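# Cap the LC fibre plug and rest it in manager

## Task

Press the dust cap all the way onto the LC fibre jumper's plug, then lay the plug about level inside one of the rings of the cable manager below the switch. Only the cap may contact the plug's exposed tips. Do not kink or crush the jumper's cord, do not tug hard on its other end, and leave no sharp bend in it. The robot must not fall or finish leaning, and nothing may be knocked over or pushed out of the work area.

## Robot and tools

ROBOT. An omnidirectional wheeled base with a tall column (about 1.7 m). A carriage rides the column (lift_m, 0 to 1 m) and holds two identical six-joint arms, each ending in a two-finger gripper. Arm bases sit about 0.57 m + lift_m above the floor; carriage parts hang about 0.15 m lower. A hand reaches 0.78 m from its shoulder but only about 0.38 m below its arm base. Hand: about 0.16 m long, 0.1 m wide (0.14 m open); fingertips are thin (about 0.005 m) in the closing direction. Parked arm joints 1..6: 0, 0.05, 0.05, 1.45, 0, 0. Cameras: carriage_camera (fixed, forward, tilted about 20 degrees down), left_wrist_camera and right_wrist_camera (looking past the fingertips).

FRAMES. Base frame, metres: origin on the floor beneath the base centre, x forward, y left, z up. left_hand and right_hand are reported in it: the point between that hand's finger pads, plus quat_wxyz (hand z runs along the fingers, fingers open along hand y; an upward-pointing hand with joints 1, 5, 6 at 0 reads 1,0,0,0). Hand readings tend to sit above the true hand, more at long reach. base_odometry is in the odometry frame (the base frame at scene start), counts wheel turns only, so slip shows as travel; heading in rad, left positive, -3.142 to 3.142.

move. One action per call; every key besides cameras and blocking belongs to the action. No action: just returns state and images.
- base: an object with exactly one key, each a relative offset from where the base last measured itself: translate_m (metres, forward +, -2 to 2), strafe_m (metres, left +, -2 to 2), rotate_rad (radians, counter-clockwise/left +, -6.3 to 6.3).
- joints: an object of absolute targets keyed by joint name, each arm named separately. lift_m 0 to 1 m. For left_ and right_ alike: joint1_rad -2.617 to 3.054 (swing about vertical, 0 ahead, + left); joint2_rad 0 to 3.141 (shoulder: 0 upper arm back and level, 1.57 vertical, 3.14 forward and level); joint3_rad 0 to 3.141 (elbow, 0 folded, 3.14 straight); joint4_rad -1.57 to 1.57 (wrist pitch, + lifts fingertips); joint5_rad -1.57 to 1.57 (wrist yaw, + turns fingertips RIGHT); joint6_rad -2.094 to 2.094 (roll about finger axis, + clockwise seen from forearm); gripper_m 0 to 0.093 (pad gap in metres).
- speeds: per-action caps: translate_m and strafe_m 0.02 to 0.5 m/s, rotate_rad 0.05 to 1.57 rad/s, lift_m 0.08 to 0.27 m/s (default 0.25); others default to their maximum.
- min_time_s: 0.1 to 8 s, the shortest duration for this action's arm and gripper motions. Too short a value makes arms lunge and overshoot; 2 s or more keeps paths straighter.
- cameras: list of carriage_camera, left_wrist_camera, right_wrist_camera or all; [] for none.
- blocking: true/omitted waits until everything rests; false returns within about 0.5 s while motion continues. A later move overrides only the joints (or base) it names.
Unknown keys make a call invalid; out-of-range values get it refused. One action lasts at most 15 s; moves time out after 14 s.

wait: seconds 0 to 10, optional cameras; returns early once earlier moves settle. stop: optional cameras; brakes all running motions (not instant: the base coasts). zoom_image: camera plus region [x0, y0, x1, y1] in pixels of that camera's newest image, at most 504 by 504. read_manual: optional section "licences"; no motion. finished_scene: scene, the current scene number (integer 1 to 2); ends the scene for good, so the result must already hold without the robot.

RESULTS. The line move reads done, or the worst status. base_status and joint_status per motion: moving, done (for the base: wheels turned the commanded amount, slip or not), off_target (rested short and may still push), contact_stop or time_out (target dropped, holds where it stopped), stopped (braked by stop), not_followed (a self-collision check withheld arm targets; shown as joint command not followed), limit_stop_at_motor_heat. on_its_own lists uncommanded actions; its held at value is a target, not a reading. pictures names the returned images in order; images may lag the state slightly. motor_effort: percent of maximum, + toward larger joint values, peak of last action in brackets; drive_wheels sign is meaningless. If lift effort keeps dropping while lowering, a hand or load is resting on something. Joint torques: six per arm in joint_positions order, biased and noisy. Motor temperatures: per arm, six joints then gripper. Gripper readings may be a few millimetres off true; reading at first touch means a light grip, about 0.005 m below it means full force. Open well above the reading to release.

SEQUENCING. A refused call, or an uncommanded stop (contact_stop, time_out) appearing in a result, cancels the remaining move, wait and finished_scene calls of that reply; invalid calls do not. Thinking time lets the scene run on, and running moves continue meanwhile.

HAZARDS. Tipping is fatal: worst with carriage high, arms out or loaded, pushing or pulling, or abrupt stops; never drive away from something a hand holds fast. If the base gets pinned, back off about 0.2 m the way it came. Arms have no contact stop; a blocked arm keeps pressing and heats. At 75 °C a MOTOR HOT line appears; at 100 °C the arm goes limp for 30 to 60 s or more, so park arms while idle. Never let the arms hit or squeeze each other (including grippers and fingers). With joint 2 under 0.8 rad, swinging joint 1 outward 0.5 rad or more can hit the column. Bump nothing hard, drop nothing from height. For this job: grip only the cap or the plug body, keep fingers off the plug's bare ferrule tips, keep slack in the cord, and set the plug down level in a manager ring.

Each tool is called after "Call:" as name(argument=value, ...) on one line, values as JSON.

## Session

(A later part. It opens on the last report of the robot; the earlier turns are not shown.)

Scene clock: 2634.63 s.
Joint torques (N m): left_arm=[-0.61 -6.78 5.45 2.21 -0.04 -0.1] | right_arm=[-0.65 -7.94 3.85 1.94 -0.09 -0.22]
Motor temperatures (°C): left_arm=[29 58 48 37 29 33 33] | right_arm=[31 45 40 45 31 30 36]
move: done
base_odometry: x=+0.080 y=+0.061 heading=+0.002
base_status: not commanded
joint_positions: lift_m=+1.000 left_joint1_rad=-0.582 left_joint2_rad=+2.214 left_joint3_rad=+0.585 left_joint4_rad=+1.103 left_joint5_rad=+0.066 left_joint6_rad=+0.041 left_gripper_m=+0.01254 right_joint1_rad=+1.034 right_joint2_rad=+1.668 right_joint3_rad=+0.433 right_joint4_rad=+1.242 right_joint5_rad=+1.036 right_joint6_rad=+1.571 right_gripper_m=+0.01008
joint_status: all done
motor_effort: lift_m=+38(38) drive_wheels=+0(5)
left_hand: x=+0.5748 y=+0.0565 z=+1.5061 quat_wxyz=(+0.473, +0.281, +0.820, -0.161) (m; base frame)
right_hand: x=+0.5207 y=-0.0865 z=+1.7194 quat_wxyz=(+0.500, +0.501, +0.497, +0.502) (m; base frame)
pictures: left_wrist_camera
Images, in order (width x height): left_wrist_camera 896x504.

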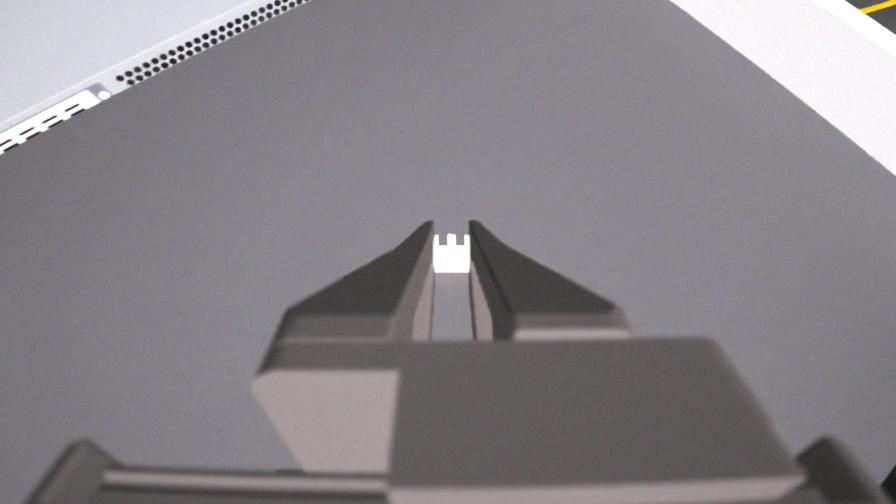

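Call:
move(joints={"left_joint1_rad": -0.590, "left_joint2_rad": 1.99, "left_joint3_rad": 0.56, "left_joint4_rad": 0.94, "left_joint5_rad": 0.06, "left_joint6_rad": 0.030}, min_time_s=2.0, cameras=["left_wrist_camera"])

Call:
move(joints={"left_joint1_rad": -0.61, "left_joint2_rad": 1.66, "left_joint3_rad": 0.440, "left_joint4_rad": 1.242, "left_joint5_rad": 0.476, "left_joint6_rad": 1.583}, min_time_s=3.0, cameras=["all"])

Scene clock: 2711.67 s.
Joint torques (N m): left_arm=[-0.58 -10.3 3.55 1.97 0.01 -0.1] | right_arm=[-0.65 -7.94 3.88 1.94 -0.09 -0.22]
Motor temperatures (°C): left_arm=[29 58 48 40 29 33 34] | right_arm=[31 44 40 45 31 30 36]
move: done
base_odometry: x=+0.080 y=+0.061 heading=+0.002
base_status: not commanded
joint_positions: lift_m=+1.000 left_joint1_rad=-0.582 left_joint2_rad=+2.025 left_joint3_rad=+0.573 left_joint4_rad=+0.947 left_joint5_rad=+0.066 left_joint6_rad=+0.041 left_gripper_m=+0.01254 right_joint1_rad=+1.034 right_joint2_rad=+1.668 right_joint3_rad=+0.433 right_joint4_rad=+1.242 right_joint5_rad=+1.036 right_joint6_rad=+1.571 right_gripper_m=+0.01008
joint_status: all done
motor_effort: lift_m=+38(38) drive_wheels=+1(5)
left_hand: x=+0.5775 y=+0.0548 z=+1.5488 quat_wxyz=(+0.482, +0.280, +0.814, -0.163) (m; base frame)
right_hand: x=+0.5207 y=-0.0865 z=+1.7194 quat_wxyz=(+0.500, +0.501, +0.497, +0.502) (m; base frame)
pictures: left_wrist_camera
Images, in order (width x height): left_wrist_camera 896x504.

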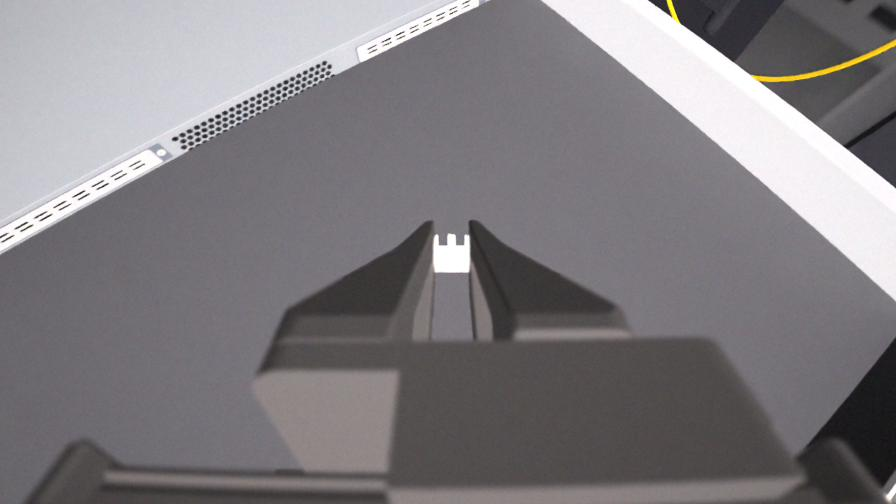

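Scene clock: 2715.00 s.
Joint torques (N m): left_arm=[-0.59 -7.98 4.56 2.2 0.2 0.06] | right_arm=[-0.66 -7.92 3.88 1.94 -0.09 -0.22]
Motor temperatures (°C): left_arm=[29 58 48 41 29 33 35] | right_arm=[31 44 40 45 31 30 36]
move: done
base_odometry: x=+0.080 y=+0.061 heading=+0.002
base_status: not commanded
joint_positions: lift_m=+1.000 left_joint1_rad=-0.602 left_joint2_rad=+1.688 left_joint3_rad=+0.455 left_joint4_rad=+1.226 left_joint5_rad=+0.462 left_joint6_rad=+1.570 left_gripper_m=+0.01254 right_joint1_rad=+1.034 right_joint2_rad=+1.668 right_joint3_rad=+0.433 right_joint4_rad=+1.242 right_joint5_rad=+1.036 right_joint6_rad=+1.571 right_gripper_m=+0.01008
joint_status: all done
motor_effort: lift_m=+38(38) drive_wheels=+1(6)
left_hand: x=+0.5162 y=+0.0062 z=+1.7165 quat_wxyz=(+0.682, +0.687, +0.179, +0.175) (m; base frame)
right_hand: x=+0.5207 y=-0.0865 z=+1.7194 quat_wxyz=(+0.500, +0.501, +0.497, +0.502) (m; base frame)
pictures: carriage_camera, left_wrist_camera, right_wrist_camera
Images, in order (width x height): carriage_camera 896x504, left_wrist_camera 896x504, right_wrist_camera 896x504.

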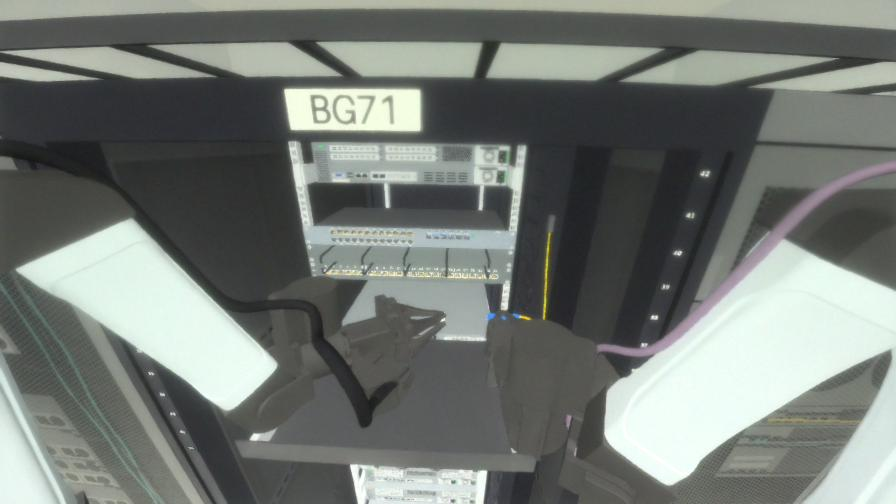

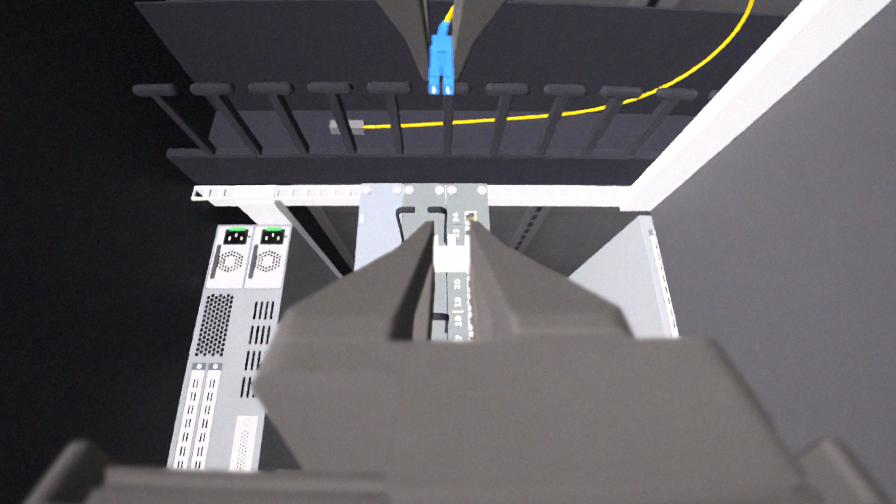

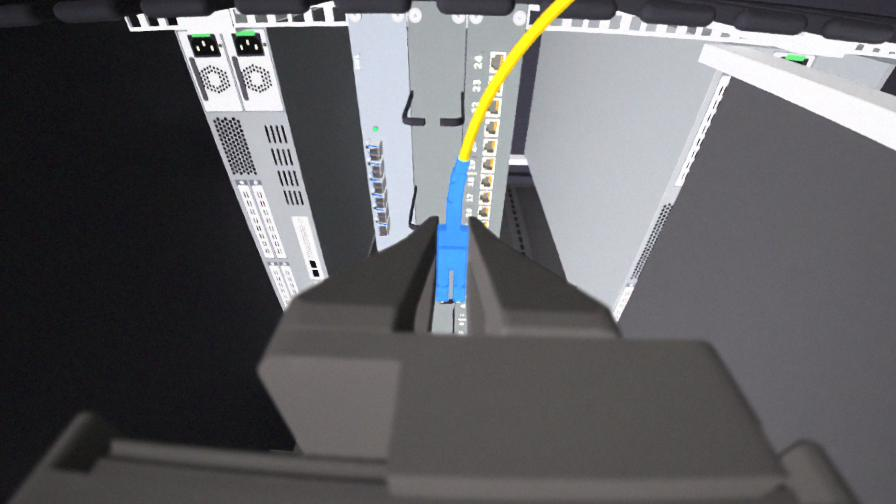

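Call:
zoom_image(camera="left_wrist_camera", region=[400, 10, 490, 110])

Call:
zoom_image(camera="left_wrist_camera", region=[400, 190, 500, 290])

Call:
zoom_image(camera="right_wrist_camera", region=[405, 215, 500, 340])

Call:
zoom_image(camera="carriage_camera", region=[420, 290, 540, 350])

Scaled by 5.040 from the camera's 896x504 image, which has a finer 1280x720 frame.

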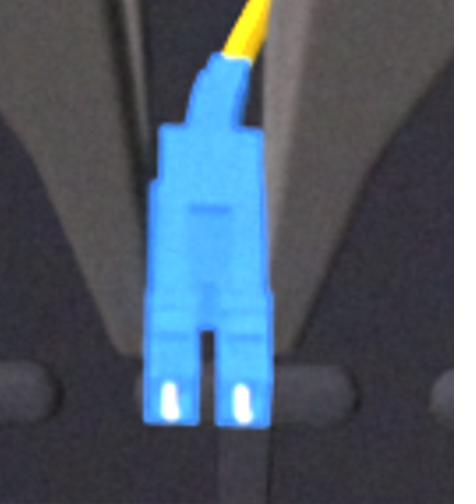

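Scaled by 5.040 from the camera's 896x504 image, which has a finer 1280x720 frame.

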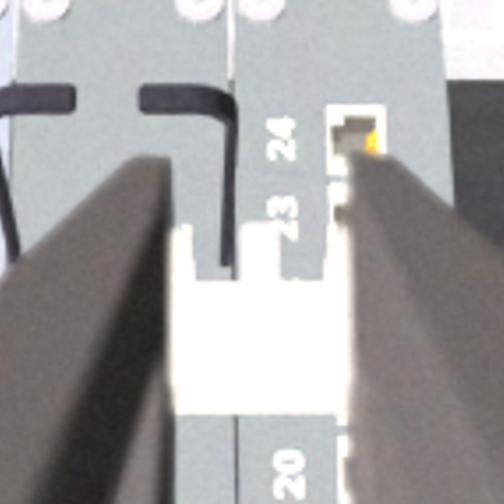

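Scaled by 4.032 from the camera's 896x504 image, which has a finer 1280x720 frame.

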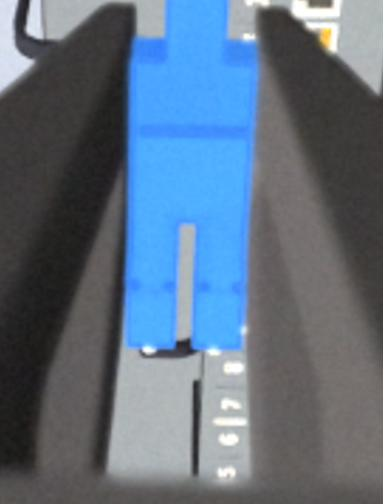

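Scaled by 4.200 from the camera's 896x504 image, which has a finer 1280x720 frame.

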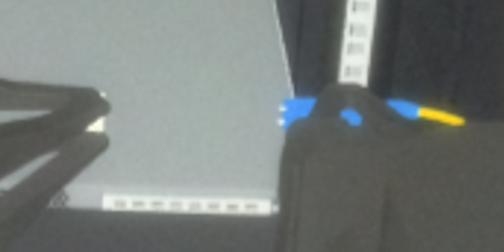

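Call:
zoom_image(camera="carriage_camera", region=[475, 300, 535, 335])

Call:
move(joints={"left_joint1_rad": -0.707, "left_joint2_rad": 1.705, "left_joint3_rad": 0.520, "left_joint4_rad": 1.230, "left_joint5_rad": 0.352, "left_joint6_rad": 1.583}, min_time_s=2.0, cameras=["all"])

Scaled by 8.400 from the camera's 896x504 image, which has a finer 1280x720 frame.

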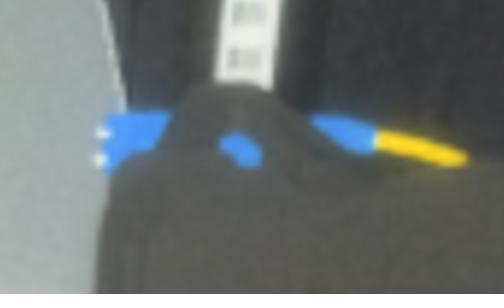

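Scene clock: 2797.13 s.
Joint torques (N m): left_arm=[-0.61 -5.03 8.7 2.1 -0.05 0.05] | right_arm=[-0.65 -7.94 3.86 1.94 -0.09 -0.22]
Motor temperatures (°C): left_arm=[29 56 46 47 29 33 35] | right_arm=[31 44 40 45 31 30 36]
move: done
base_odometry: x=+0.080 y=+0.061 heading=+0.002
base_status: not commanded
joint_positions: lift_m=+1.000 left_joint1_rad=-0.699 left_joint2_rad=+1.694 left_joint3_rad=+0.489 left_joint4_rad=+1.226 left_joint5_rad=+0.366 left_joint6_rad=+1.572 left_gripper_m=+0.01254 right_joint1_rad=+1.034 right_joint2_rad=+1.668 right_joint3_rad=+0.433 right_joint4_rad=+1.242 right_joint5_rad=+1.036 right_joint6_rad=+1.571 right_gripper_m=+0.01008
joint_status: all done
motor_effort: lift_m=+38(38) drive_wheels=+2(4)
left_hand: x=+0.5063 y=-0.0190 z=+1.7271 quat_wxyz=(+0.691, +0.678, +0.172, +0.182) (m; base frame)
right_hand: x=+0.5207 y=-0.0865 z=+1.7194 quat_wxyz=(+0.500, +0.501, +0.497, +0.502) (m; base frame)
pictures: carriage_camera, left_wrist_camera, right_wrist_camera
Images, in order (width x height): carriage_camera 896x504, left_wrist_camera 896x504, right_wrist_camera 896x504.

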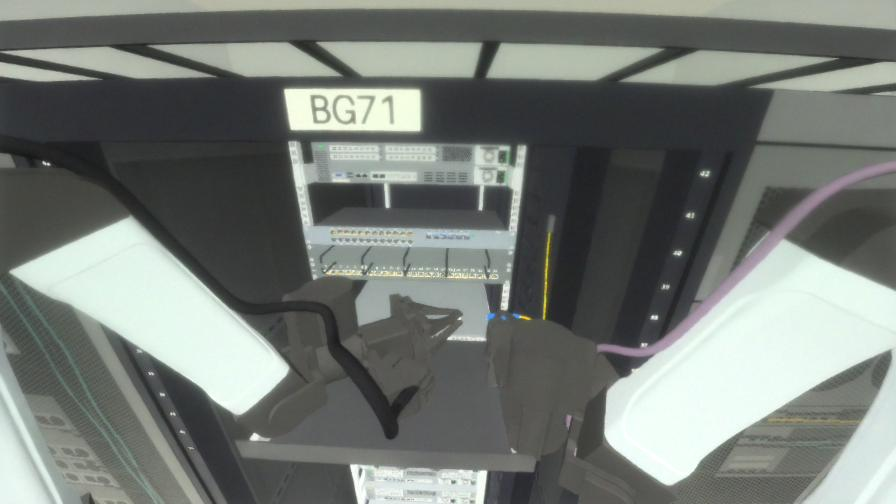

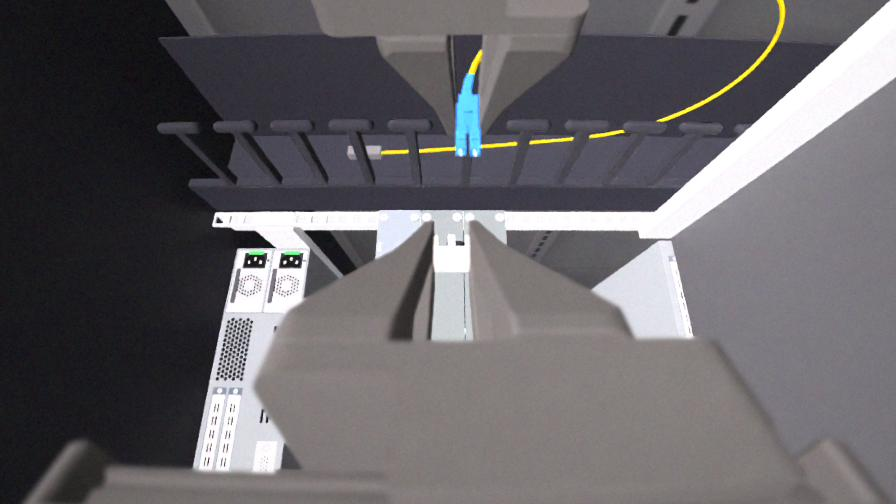

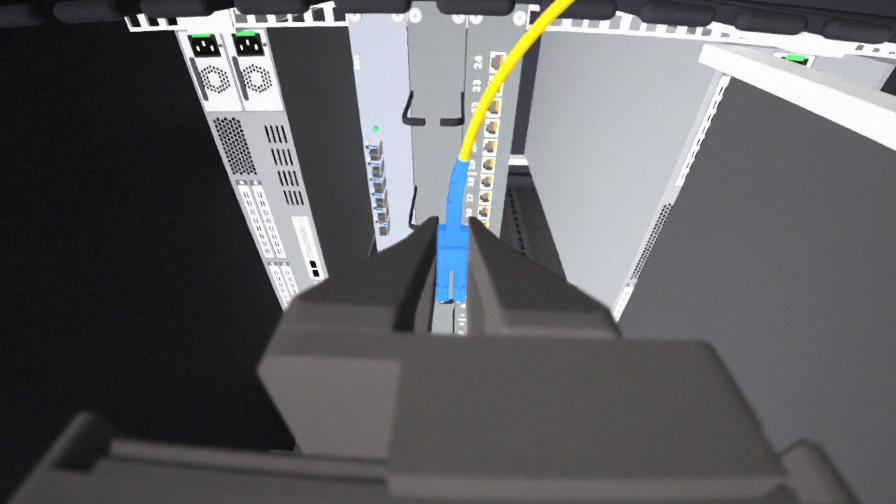

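Call:
move(joints={"left_joint1_rad": -0.750, "left_joint2_rad": 1.770, "left_joint3_rad": 0.589, "left_joint4_rad": 1.185, "left_joint5_rad": 0.291, "left_joint6_rad": 1.583}, min_time_s=2.0, cameras=["left_wrist_camera", "right_wrist_camera"])

Call:
zoom_image(camera="left_wrist_camera", region=[395, 100, 515, 290])

Call:
zoom_image(camera="right_wrist_camera", region=[395, 210, 505, 350])

Scene clock: 2813.83 s.
Joint torques (N m): left_arm=[-0.65 -5.49 8.77 2.01 -0.05 0.05] | right_arm=[-0.68 -7.94 3.86 1.93 -0.09 -0.22]
move: done
base_odometry: x=+0.080 y=+0.061 heading=+0.002
base_status: not commanded
joint_positions: lift_m=+1.000 left_joint1_rad=-0.742 left_joint2_rad=+1.758 left_joint3_rad=+0.558 left_joint4_rad=+1.192 left_joint5_rad=+0.304 left_joint6_rad=+1.572 left_gripper_m=+0.01254 right_joint1_rad=+1.034 right_joint2_rad=+1.668 right_joint3_rad=+0.433 right_joint4_rad=+1.242 right_joint5_rad=+1.036 right_joint6_rad=+1.571 right_gripper_m=+0.01008
joint_status: all done
motor_effort: lift_m=+38(38) drive_wheels=-1(5)
left_hand: x=+0.5146 y=-0.0381 z=+1.7183 quat_wxyz=(+0.680, +0.685, +0.184, +0.182) (m; base frame)
right_hand: x=+0.5207 y=-0.0865 z=+1.7194 quat_wxyz=(+0.500, +0.501, +0.497, +0.502) (m; base frame)
pictures: left_wrist_camera, right_wrist_camera
Images, in order (width x height): left_wrist_camera 896x504, right_wrist_camera 896x504.

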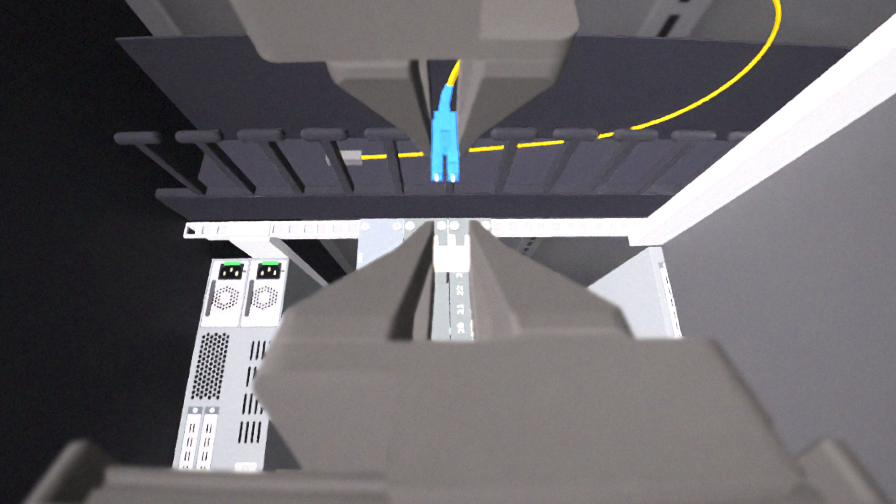

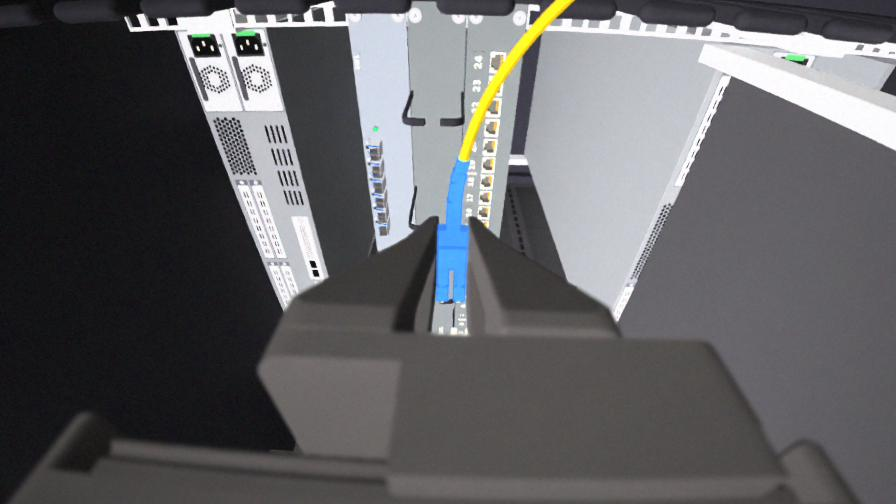

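Scaled by 2.653 from the camera's 896x504 image, which has a finer 1280x720 frame.

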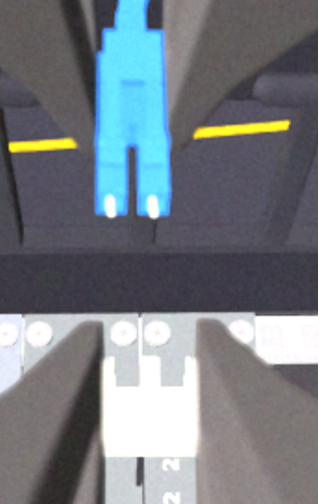

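Scaled by 3.600 from the camera's 896x504 image, which has a finer 1280x720 frame.

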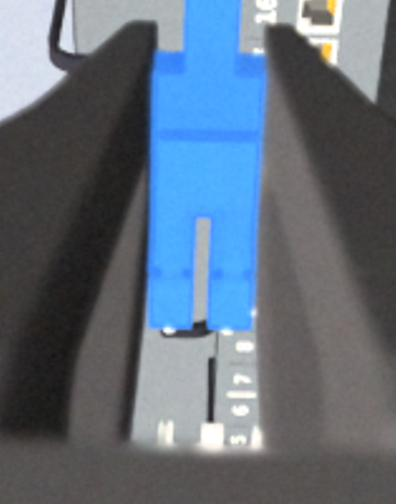

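Call:
move(joints={"left_joint1_rad": -0.788, "left_joint2_rad": 1.785, "left_joint3_rad": 0.612, "left_joint4_rad": 1.187, "left_joint5_rad": 0.252, "left_joint6_rad": 1.583}, min_time_s=2.0, cameras=["left_wrist_camera", "right_wrist_camera"])

Call:
zoom_image(camera="left_wrist_camera", region=[405, 150, 495, 290])

Call:
zoom_image(camera="right_wrist_camera", region=[405, 250, 505, 340])

Call:
zoom_image(camera="carriage_camera", region=[450, 295, 530, 345])

Scene clock: 2892.10 s.
Joint torques (N m): left_arm=[-0.59 -5.63 8.83 2.05 -0.06 0.04] | right_arm=[-0.65 -7.94 3.86 1.94 -0.09 -0.22]
Motor temperatures (°C): left_arm=[29 52 53 45 29 33 36] | right_arm=[31 44 39 45 31 30 36]
move: done
base_odometry: x=+0.080 y=+0.061 heading=+0.002
base_status: not commanded
joint_positions: lift_m=+1.000 left_joint1_rad=-0.780 left_joint2_rad=+1.772 left_joint3_rad=+0.581 left_joint4_rad=+1.191 left_joint5_rad=+0.266 left_joint6_rad=+1.572 left_gripper_m=+0.01254 right_joint1_rad=+1.034 right_joint2_rad=+1.668 right_joint3_rad=+0.433 right_joint4_rad=+1.242 right_joint5_rad=+1.036 right_joint6_rad=+1.571 right_gripper_m=+0.01008
joint_status: all done
motor_effort: lift_m=+38(38) drive_wheels=-3(6)
left_hand: x=+0.5112 y=-0.0498 z=+1.7206 quat_wxyz=(+0.683, +0.683, +0.183, +0.184) (m; base frame)
right_hand: x=+0.5207 y=-0.0865 z=+1.7194 quat_wxyz=(+0.500, +0.501, +0.497, +0.502) (m; base frame)
pictures: left_wrist_camera, right_wrist_camera
Images, in order (width x height): left_wrist_camera 896x504, right_wrist_camera 896x504.

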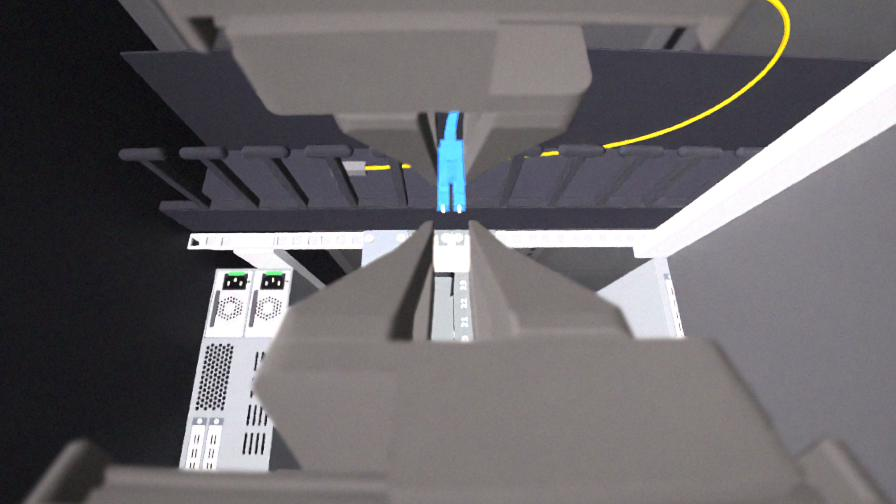

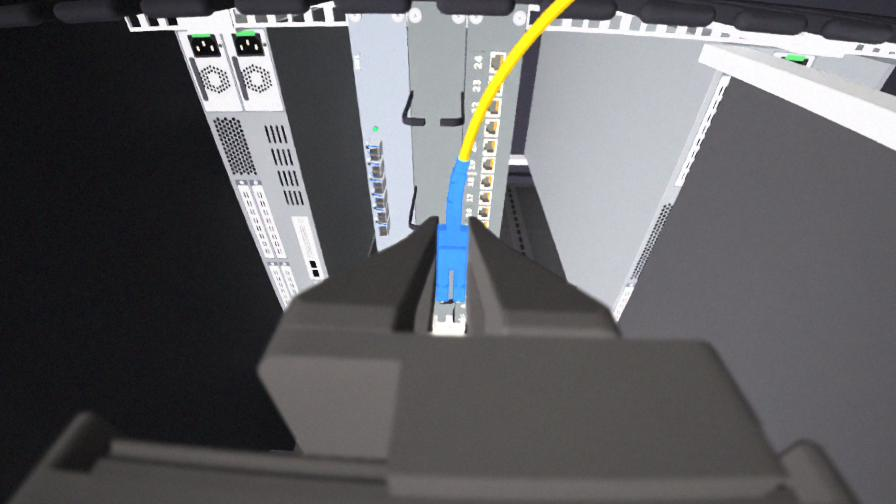

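Scaled by 3.600 from the camera's 896x504 image, which has a finer 1280x720 frame.

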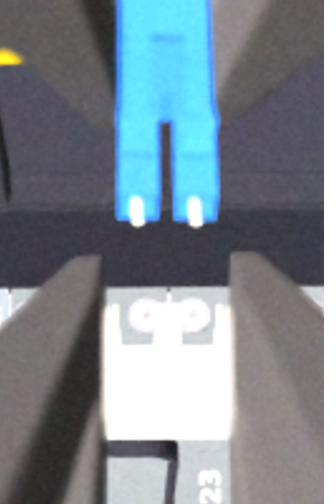

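Scaled by 5.040 from the camera's 896x504 image, which has a finer 1280x720 frame.

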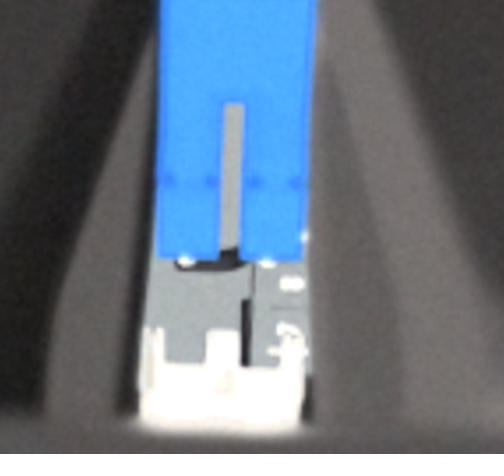

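This scene's latest camera images include none from carriage_camera. They are from: left_wrist_camera, right_wrist_camera. carriage_camera's image comes with the result of a call that names it in "cameras".

Call:
move(cameras=["carriage_camera"])

Call:
zoom_image(camera="carriage_camera", region=[460, 300, 520, 335])

Scene clock: 2915.87 s.
Joint torques (N m): left_arm=[-0.59 -5.65 8.83 2.05 -0.06 0.04] | right_arm=[-0.66 -7.92 3.86 1.94 -0.09 -0.22]
Motor temperatures (°C): left_arm=[29 51 53 46 29 33 36] | right_arm=[31 44 39 45 31 30 36]
base_odometry: x=+0.080 y=+0.061 heading=+0.002
base_status: not commanded
joint_positions: lift_m=+1.000 left_joint1_rad=-0.780 left_joint2_rad=+1.772 left_joint3_rad=+0.581 left_joint4_rad=+1.191 left_joint5_rad=+0.266 left_joint6_rad=+1.572 left_gripper_m=+0.01254 right_joint1_rad=+1.034 right_joint2_rad=+1.668 right_joint3_rad=+0.433 right_joint4_rad=+1.242 right_joint5_rad=+1.036 right_joint6_rad=+1.571 right_gripper_m=+0.01008
joint_status: all done
motor_effort: lift_m=+38(38) drive_wheels=-2(6)
left_hand: x=+0.5112 y=-0.0498 z=+1.7206 quat_wxyz=(+0.683, +0.683, +0.183, +0.184) (m; base frame)
right_hand: x=+0.5207 y=-0.0865 z=+1.7194 quat_wxyz=(+0.500, +0.501, +0.497, +0.502) (m; base frame)
pictures: carriage_camera
Images, in order (width x height): carriage_camera 896x504.

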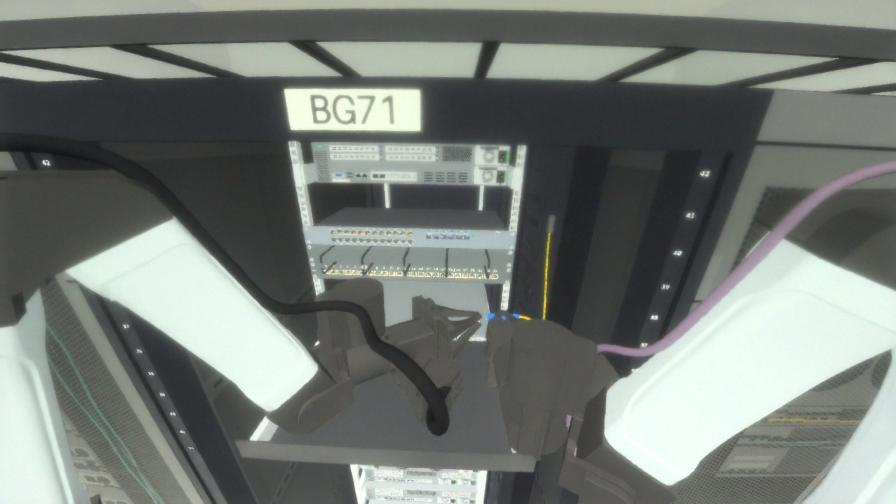

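Scaled by 8.400 from the camera's 896x504 image, which has a finer 1280x720 frame.

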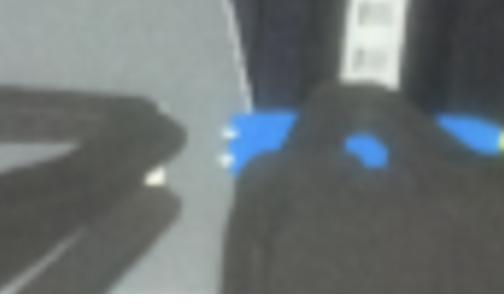

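Call:
move(joints={"left_joint1_rad": -0.794, "left_joint2_rad": 1.805, "left_joint3_rad": 0.637, "left_joint4_rad": 1.180, "left_joint5_rad": 0.245, "left_joint6_rad": 1.583}, min_time_s=1.5, cameras=["left_wrist_camera", "right_wrist_camera"])

Call:
zoom_image(camera="left_wrist_camera", region=[405, 160, 495, 290])

Call:
zoom_image(camera="right_wrist_camera", region=[405, 250, 505, 340])

Scene clock: 2927.57 s.
Joint torques (N m): left_arm=[-0.58 -5.81 8.87 2.03 -0.06 0.05] | right_arm=[-0.68 -7.92 3.89 1.93 -0.08 -0.21]
move: done
base_odometry: x=+0.080 y=+0.061 heading=+0.002
base_status: not commanded
joint_positions: lift_m=+1.000 left_joint1_rad=-0.786 left_joint2_rad=+1.792 left_joint3_rad=+0.606 left_joint4_rad=+1.187 left_joint5_rad=+0.259 left_joint6_rad=+1.572 left_gripper_m=+0.01254 right_joint1_rad=+1.034 right_joint2_rad=+1.668 right_joint3_rad=+0.433 right_joint4_rad=+1.242 right_joint5_rad=+1.036 right_joint6_rad=+1.571 right_gripper_m=+0.01008
joint_status: all done
motor_effort: lift_m=+38(38) drive_wheels=+1(5)
left_hand: x=+0.5142 y=-0.0554 z=+1.7204 quat_wxyz=(+0.683, +0.683, +0.183, +0.184) (m; base frame)
right_hand: x=+0.5207 y=-0.0865 z=+1.7194 quat_wxyz=(+0.500, +0.501, +0.497, +0.502) (m; base frame)
pictures: left_wrist_camera, right_wrist_camera
Images, in order (width x height): left_wrist_camera 896x504, right_wrist_camera 896x504.

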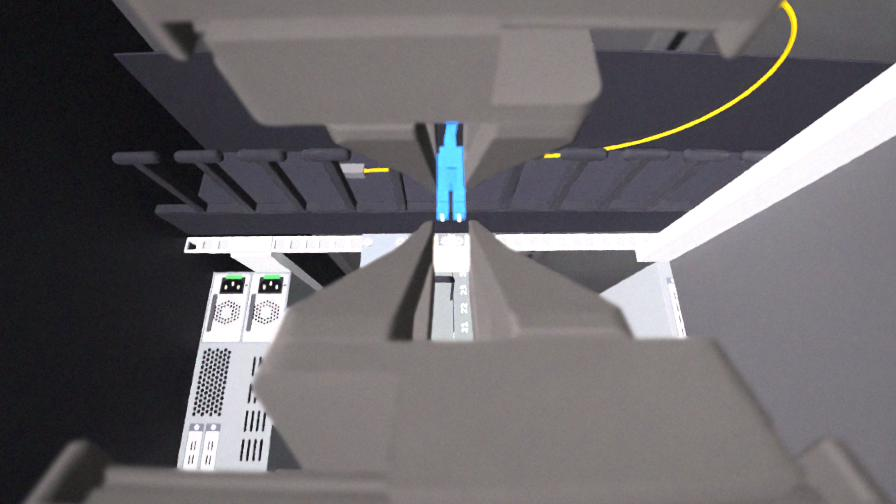

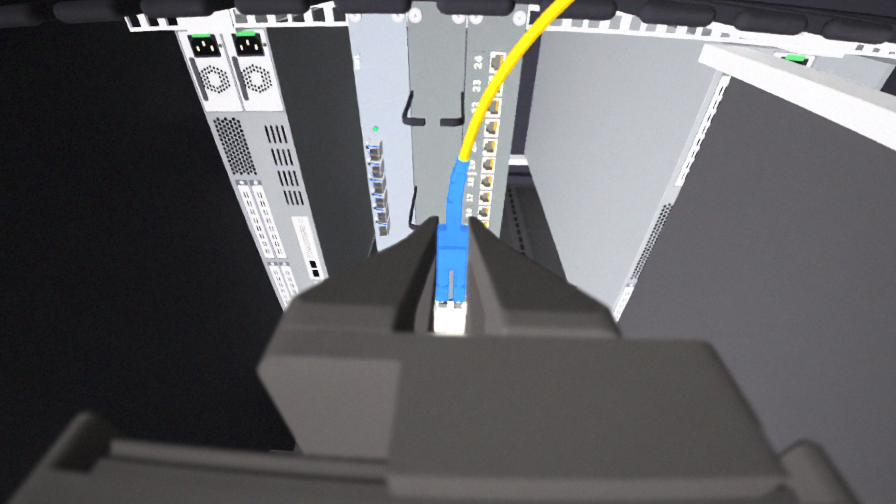

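Scaled by 3.877 from the camera's 896x504 image, which has a finer 1280x720 frame.

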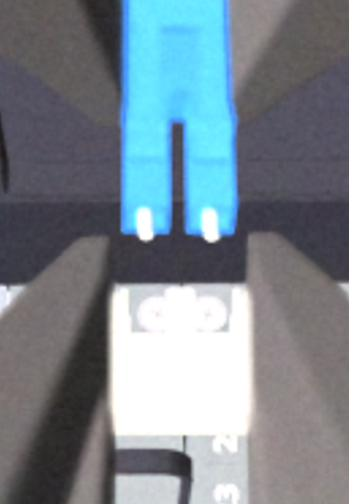

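Scaled by 5.040 from the camera's 896x504 image, which has a finer 1280x720 frame.

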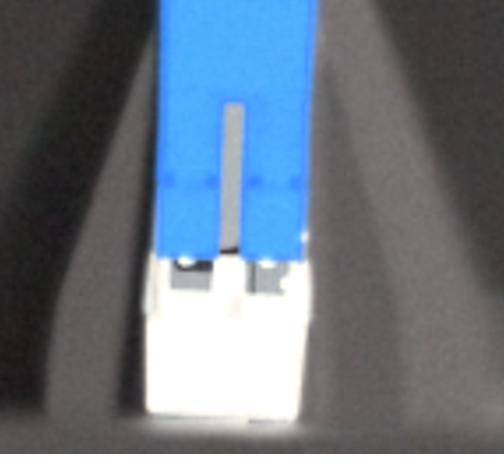

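Call:
move(joints={"left_joint1_rad": -0.809, "left_joint2_rad": 1.807, "left_joint3_rad": 0.640, "left_joint4_rad": 1.180, "left_joint5_rad": 0.230, "left_joint6_rad": 1.583}, min_time_s=1.5, cameras=["left_wrist_camera", "right_wrist_camera"])

Call:
zoom_image(camera="left_wrist_camera", region=[405, 160, 495, 290])

Call:
zoom_image(camera="right_wrist_camera", region=[405, 250, 505, 340])

Scene clock: 2985.17 s.
Joint torques (N m): left_arm=[-0.61 -5.64 9.13 2.02 -0.06 0.05] | right_arm=[-0.68 -7.94 3.88 1.94 -0.09 -0.22]
move: done
base_odometry: x=+0.080 y=+0.061 heading=+0.002
base_status: not commanded
joint_positions: lift_m=+1.000 left_joint1_rad=-0.801 left_joint2_rad=+1.792 left_joint3_rad=+0.606 left_joint4_rad=+1.186 left_joint5_rad=+0.243 left_joint6_rad=+1.572 left_gripper_m=+0.01254 right_joint1_rad=+1.034 right_joint2_rad=+1.668 right_joint3_rad=+0.433 right_joint4_rad=+1.242 right_joint5_rad=+1.036 right_joint6_rad=+1.571 right_gripper_m=+0.01008
joint_status: all done
motor_effort: lift_m=+38(38) drive_wheels=-1(5)
left_hand: x=+0.5112 y=-0.0584 z=+1.7203 quat_wxyz=(+0.683, +0.683, +0.184, +0.184) (m; base frame)
right_hand: x=+0.5207 y=-0.0865 z=+1.7194 quat_wxyz=(+0.500, +0.501, +0.497, +0.502) (m; base frame)
pictures: left_wrist_camera, right_wrist_camera
Images, in order (width x height): left_wrist_camera 896x504, right_wrist_camera 896x504.

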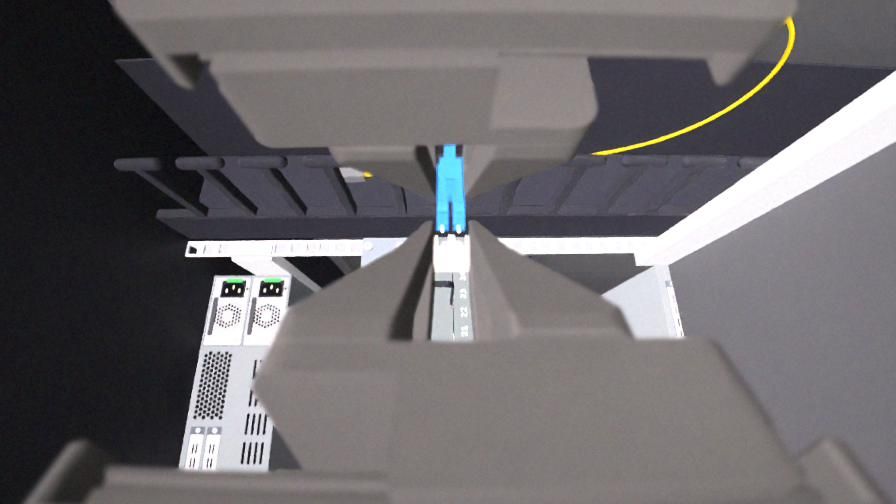

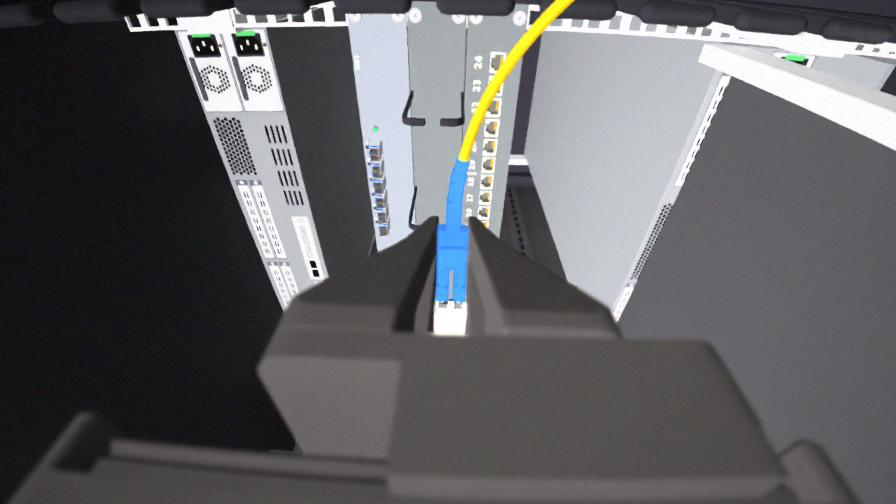

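Scaled by 3.877 from the camera's 896x504 image, which has a finer 1280x720 frame.

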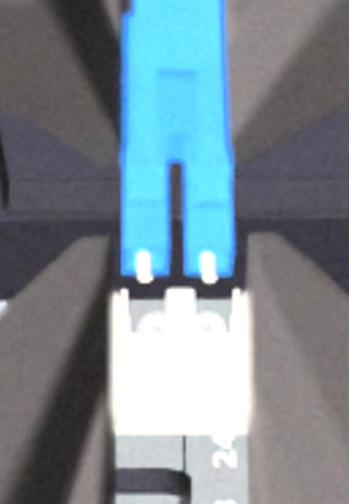

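Scaled by 5.040 from the camera's 896x504 image, which has a finer 1280x720 frame.

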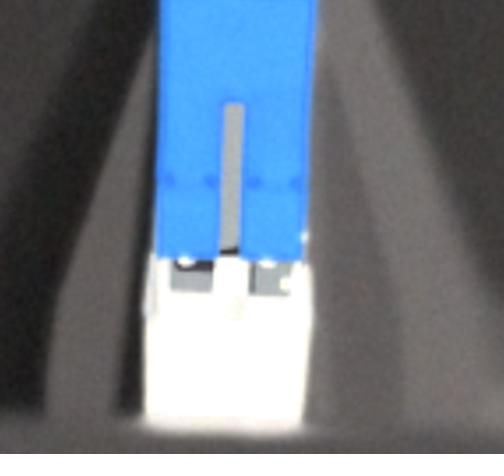

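Call:
move(joints={"left_joint1_rad": -0.814, "left_joint2_rad": 1.8135, "left_joint3_rad": 0.650, "left_joint4_rad": 1.180, "left_joint5_rad": 0.226, "left_joint6_rad": 1.583}, min_time_s=1.0, cameras=["left_wrist_camera", "right_wrist_camera"])

Call:
zoom_image(camera="left_wrist_camera", region=[405, 190, 495, 290])

Call:
zoom_image(camera="right_wrist_camera", region=[405, 250, 505, 340])

Scene clock: 3016.20 s.
Joint torques (N m): left_arm=[-0.64 -5.89 8.9 2.03 -0.06 0.04] | right_arm=[-0.64 -7.95 3.86 1.94 -0.09 -0.22]
move: done
base_odometry: x=+0.080 y=+0.061 heading=+0.002
base_status: not commanded
joint_positions: lift_m=+1.000 left_joint1_rad=-0.806 left_joint2_rad=+1.800 left_joint3_rad=+0.618 left_joint4_rad=+1.186 left_joint5_rad=+0.240 left_joint6_rad=+1.572 left_gripper_m=+0.01254 right_joint1_rad=+1.034 right_joint2_rad=+1.668 right_joint3_rad=+0.433 right_joint4_rad=+1.242 right_joint5_rad=+1.036 right_joint6_rad=+1.571 right_gripper_m=+0.01008
joint_status: all done
motor_effort: lift_m=+38(38) drive_wheels=+2(5)
left_hand: x=+0.5120 y=-0.0618 z=+1.7214 quat_wxyz=(+0.684, +0.682, +0.183, +0.185) (m; base frame)
right_hand: x=+0.5207 y=-0.0865 z=+1.7194 quat_wxyz=(+0.500, +0.501, +0.497, +0.502) (m; base frame)
pictures: left_wrist_camera, right_wrist_camera
Images, in order (width x height): left_wrist_camera 896x504, right_wrist_camera 896x504.

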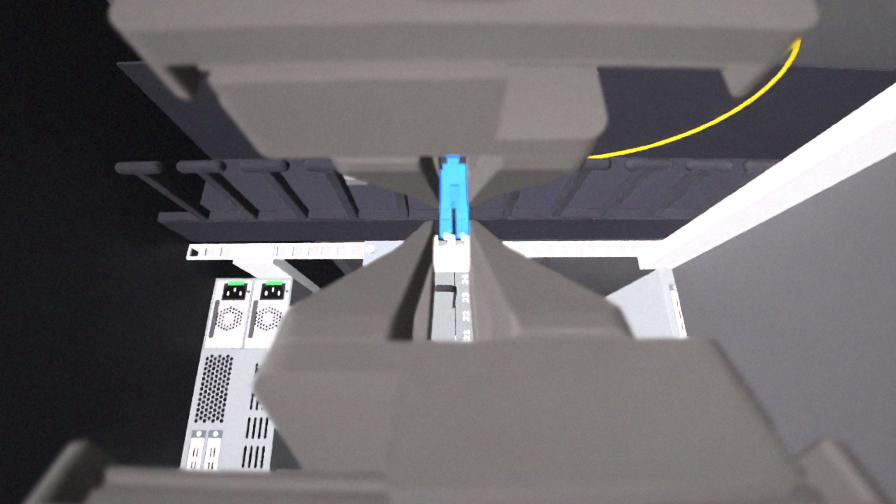

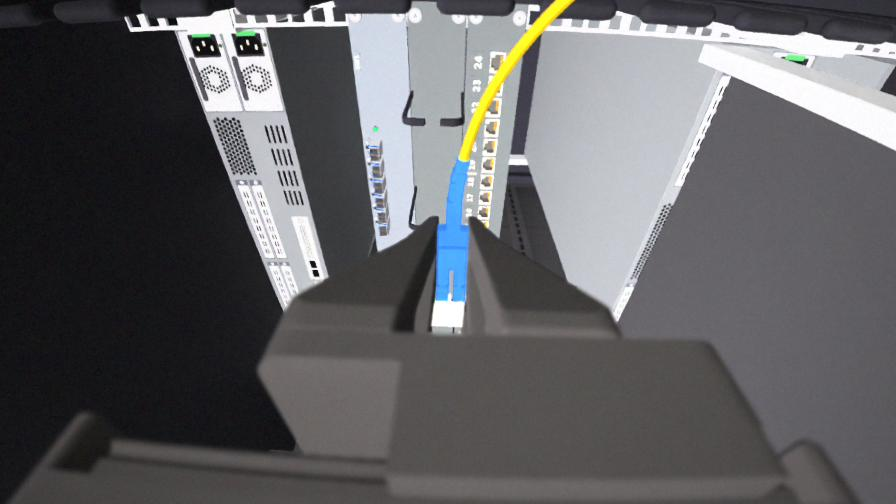

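Scaled by 5.040 from the camera's 896x504 image, which has a finer 1280x720 frame.

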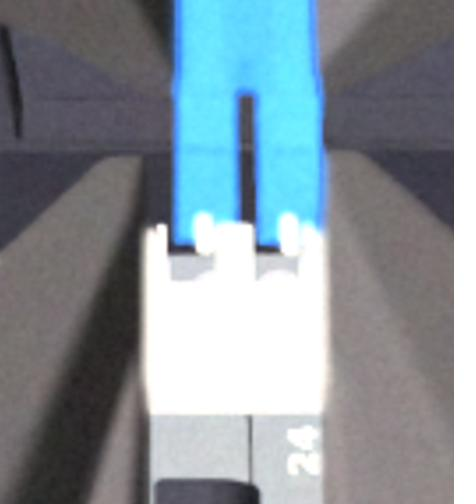

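Scaled by 5.040 from the camera's 896x504 image, which has a finer 1280x720 frame.

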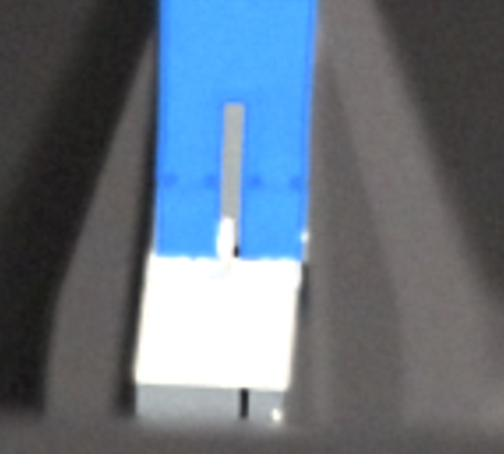

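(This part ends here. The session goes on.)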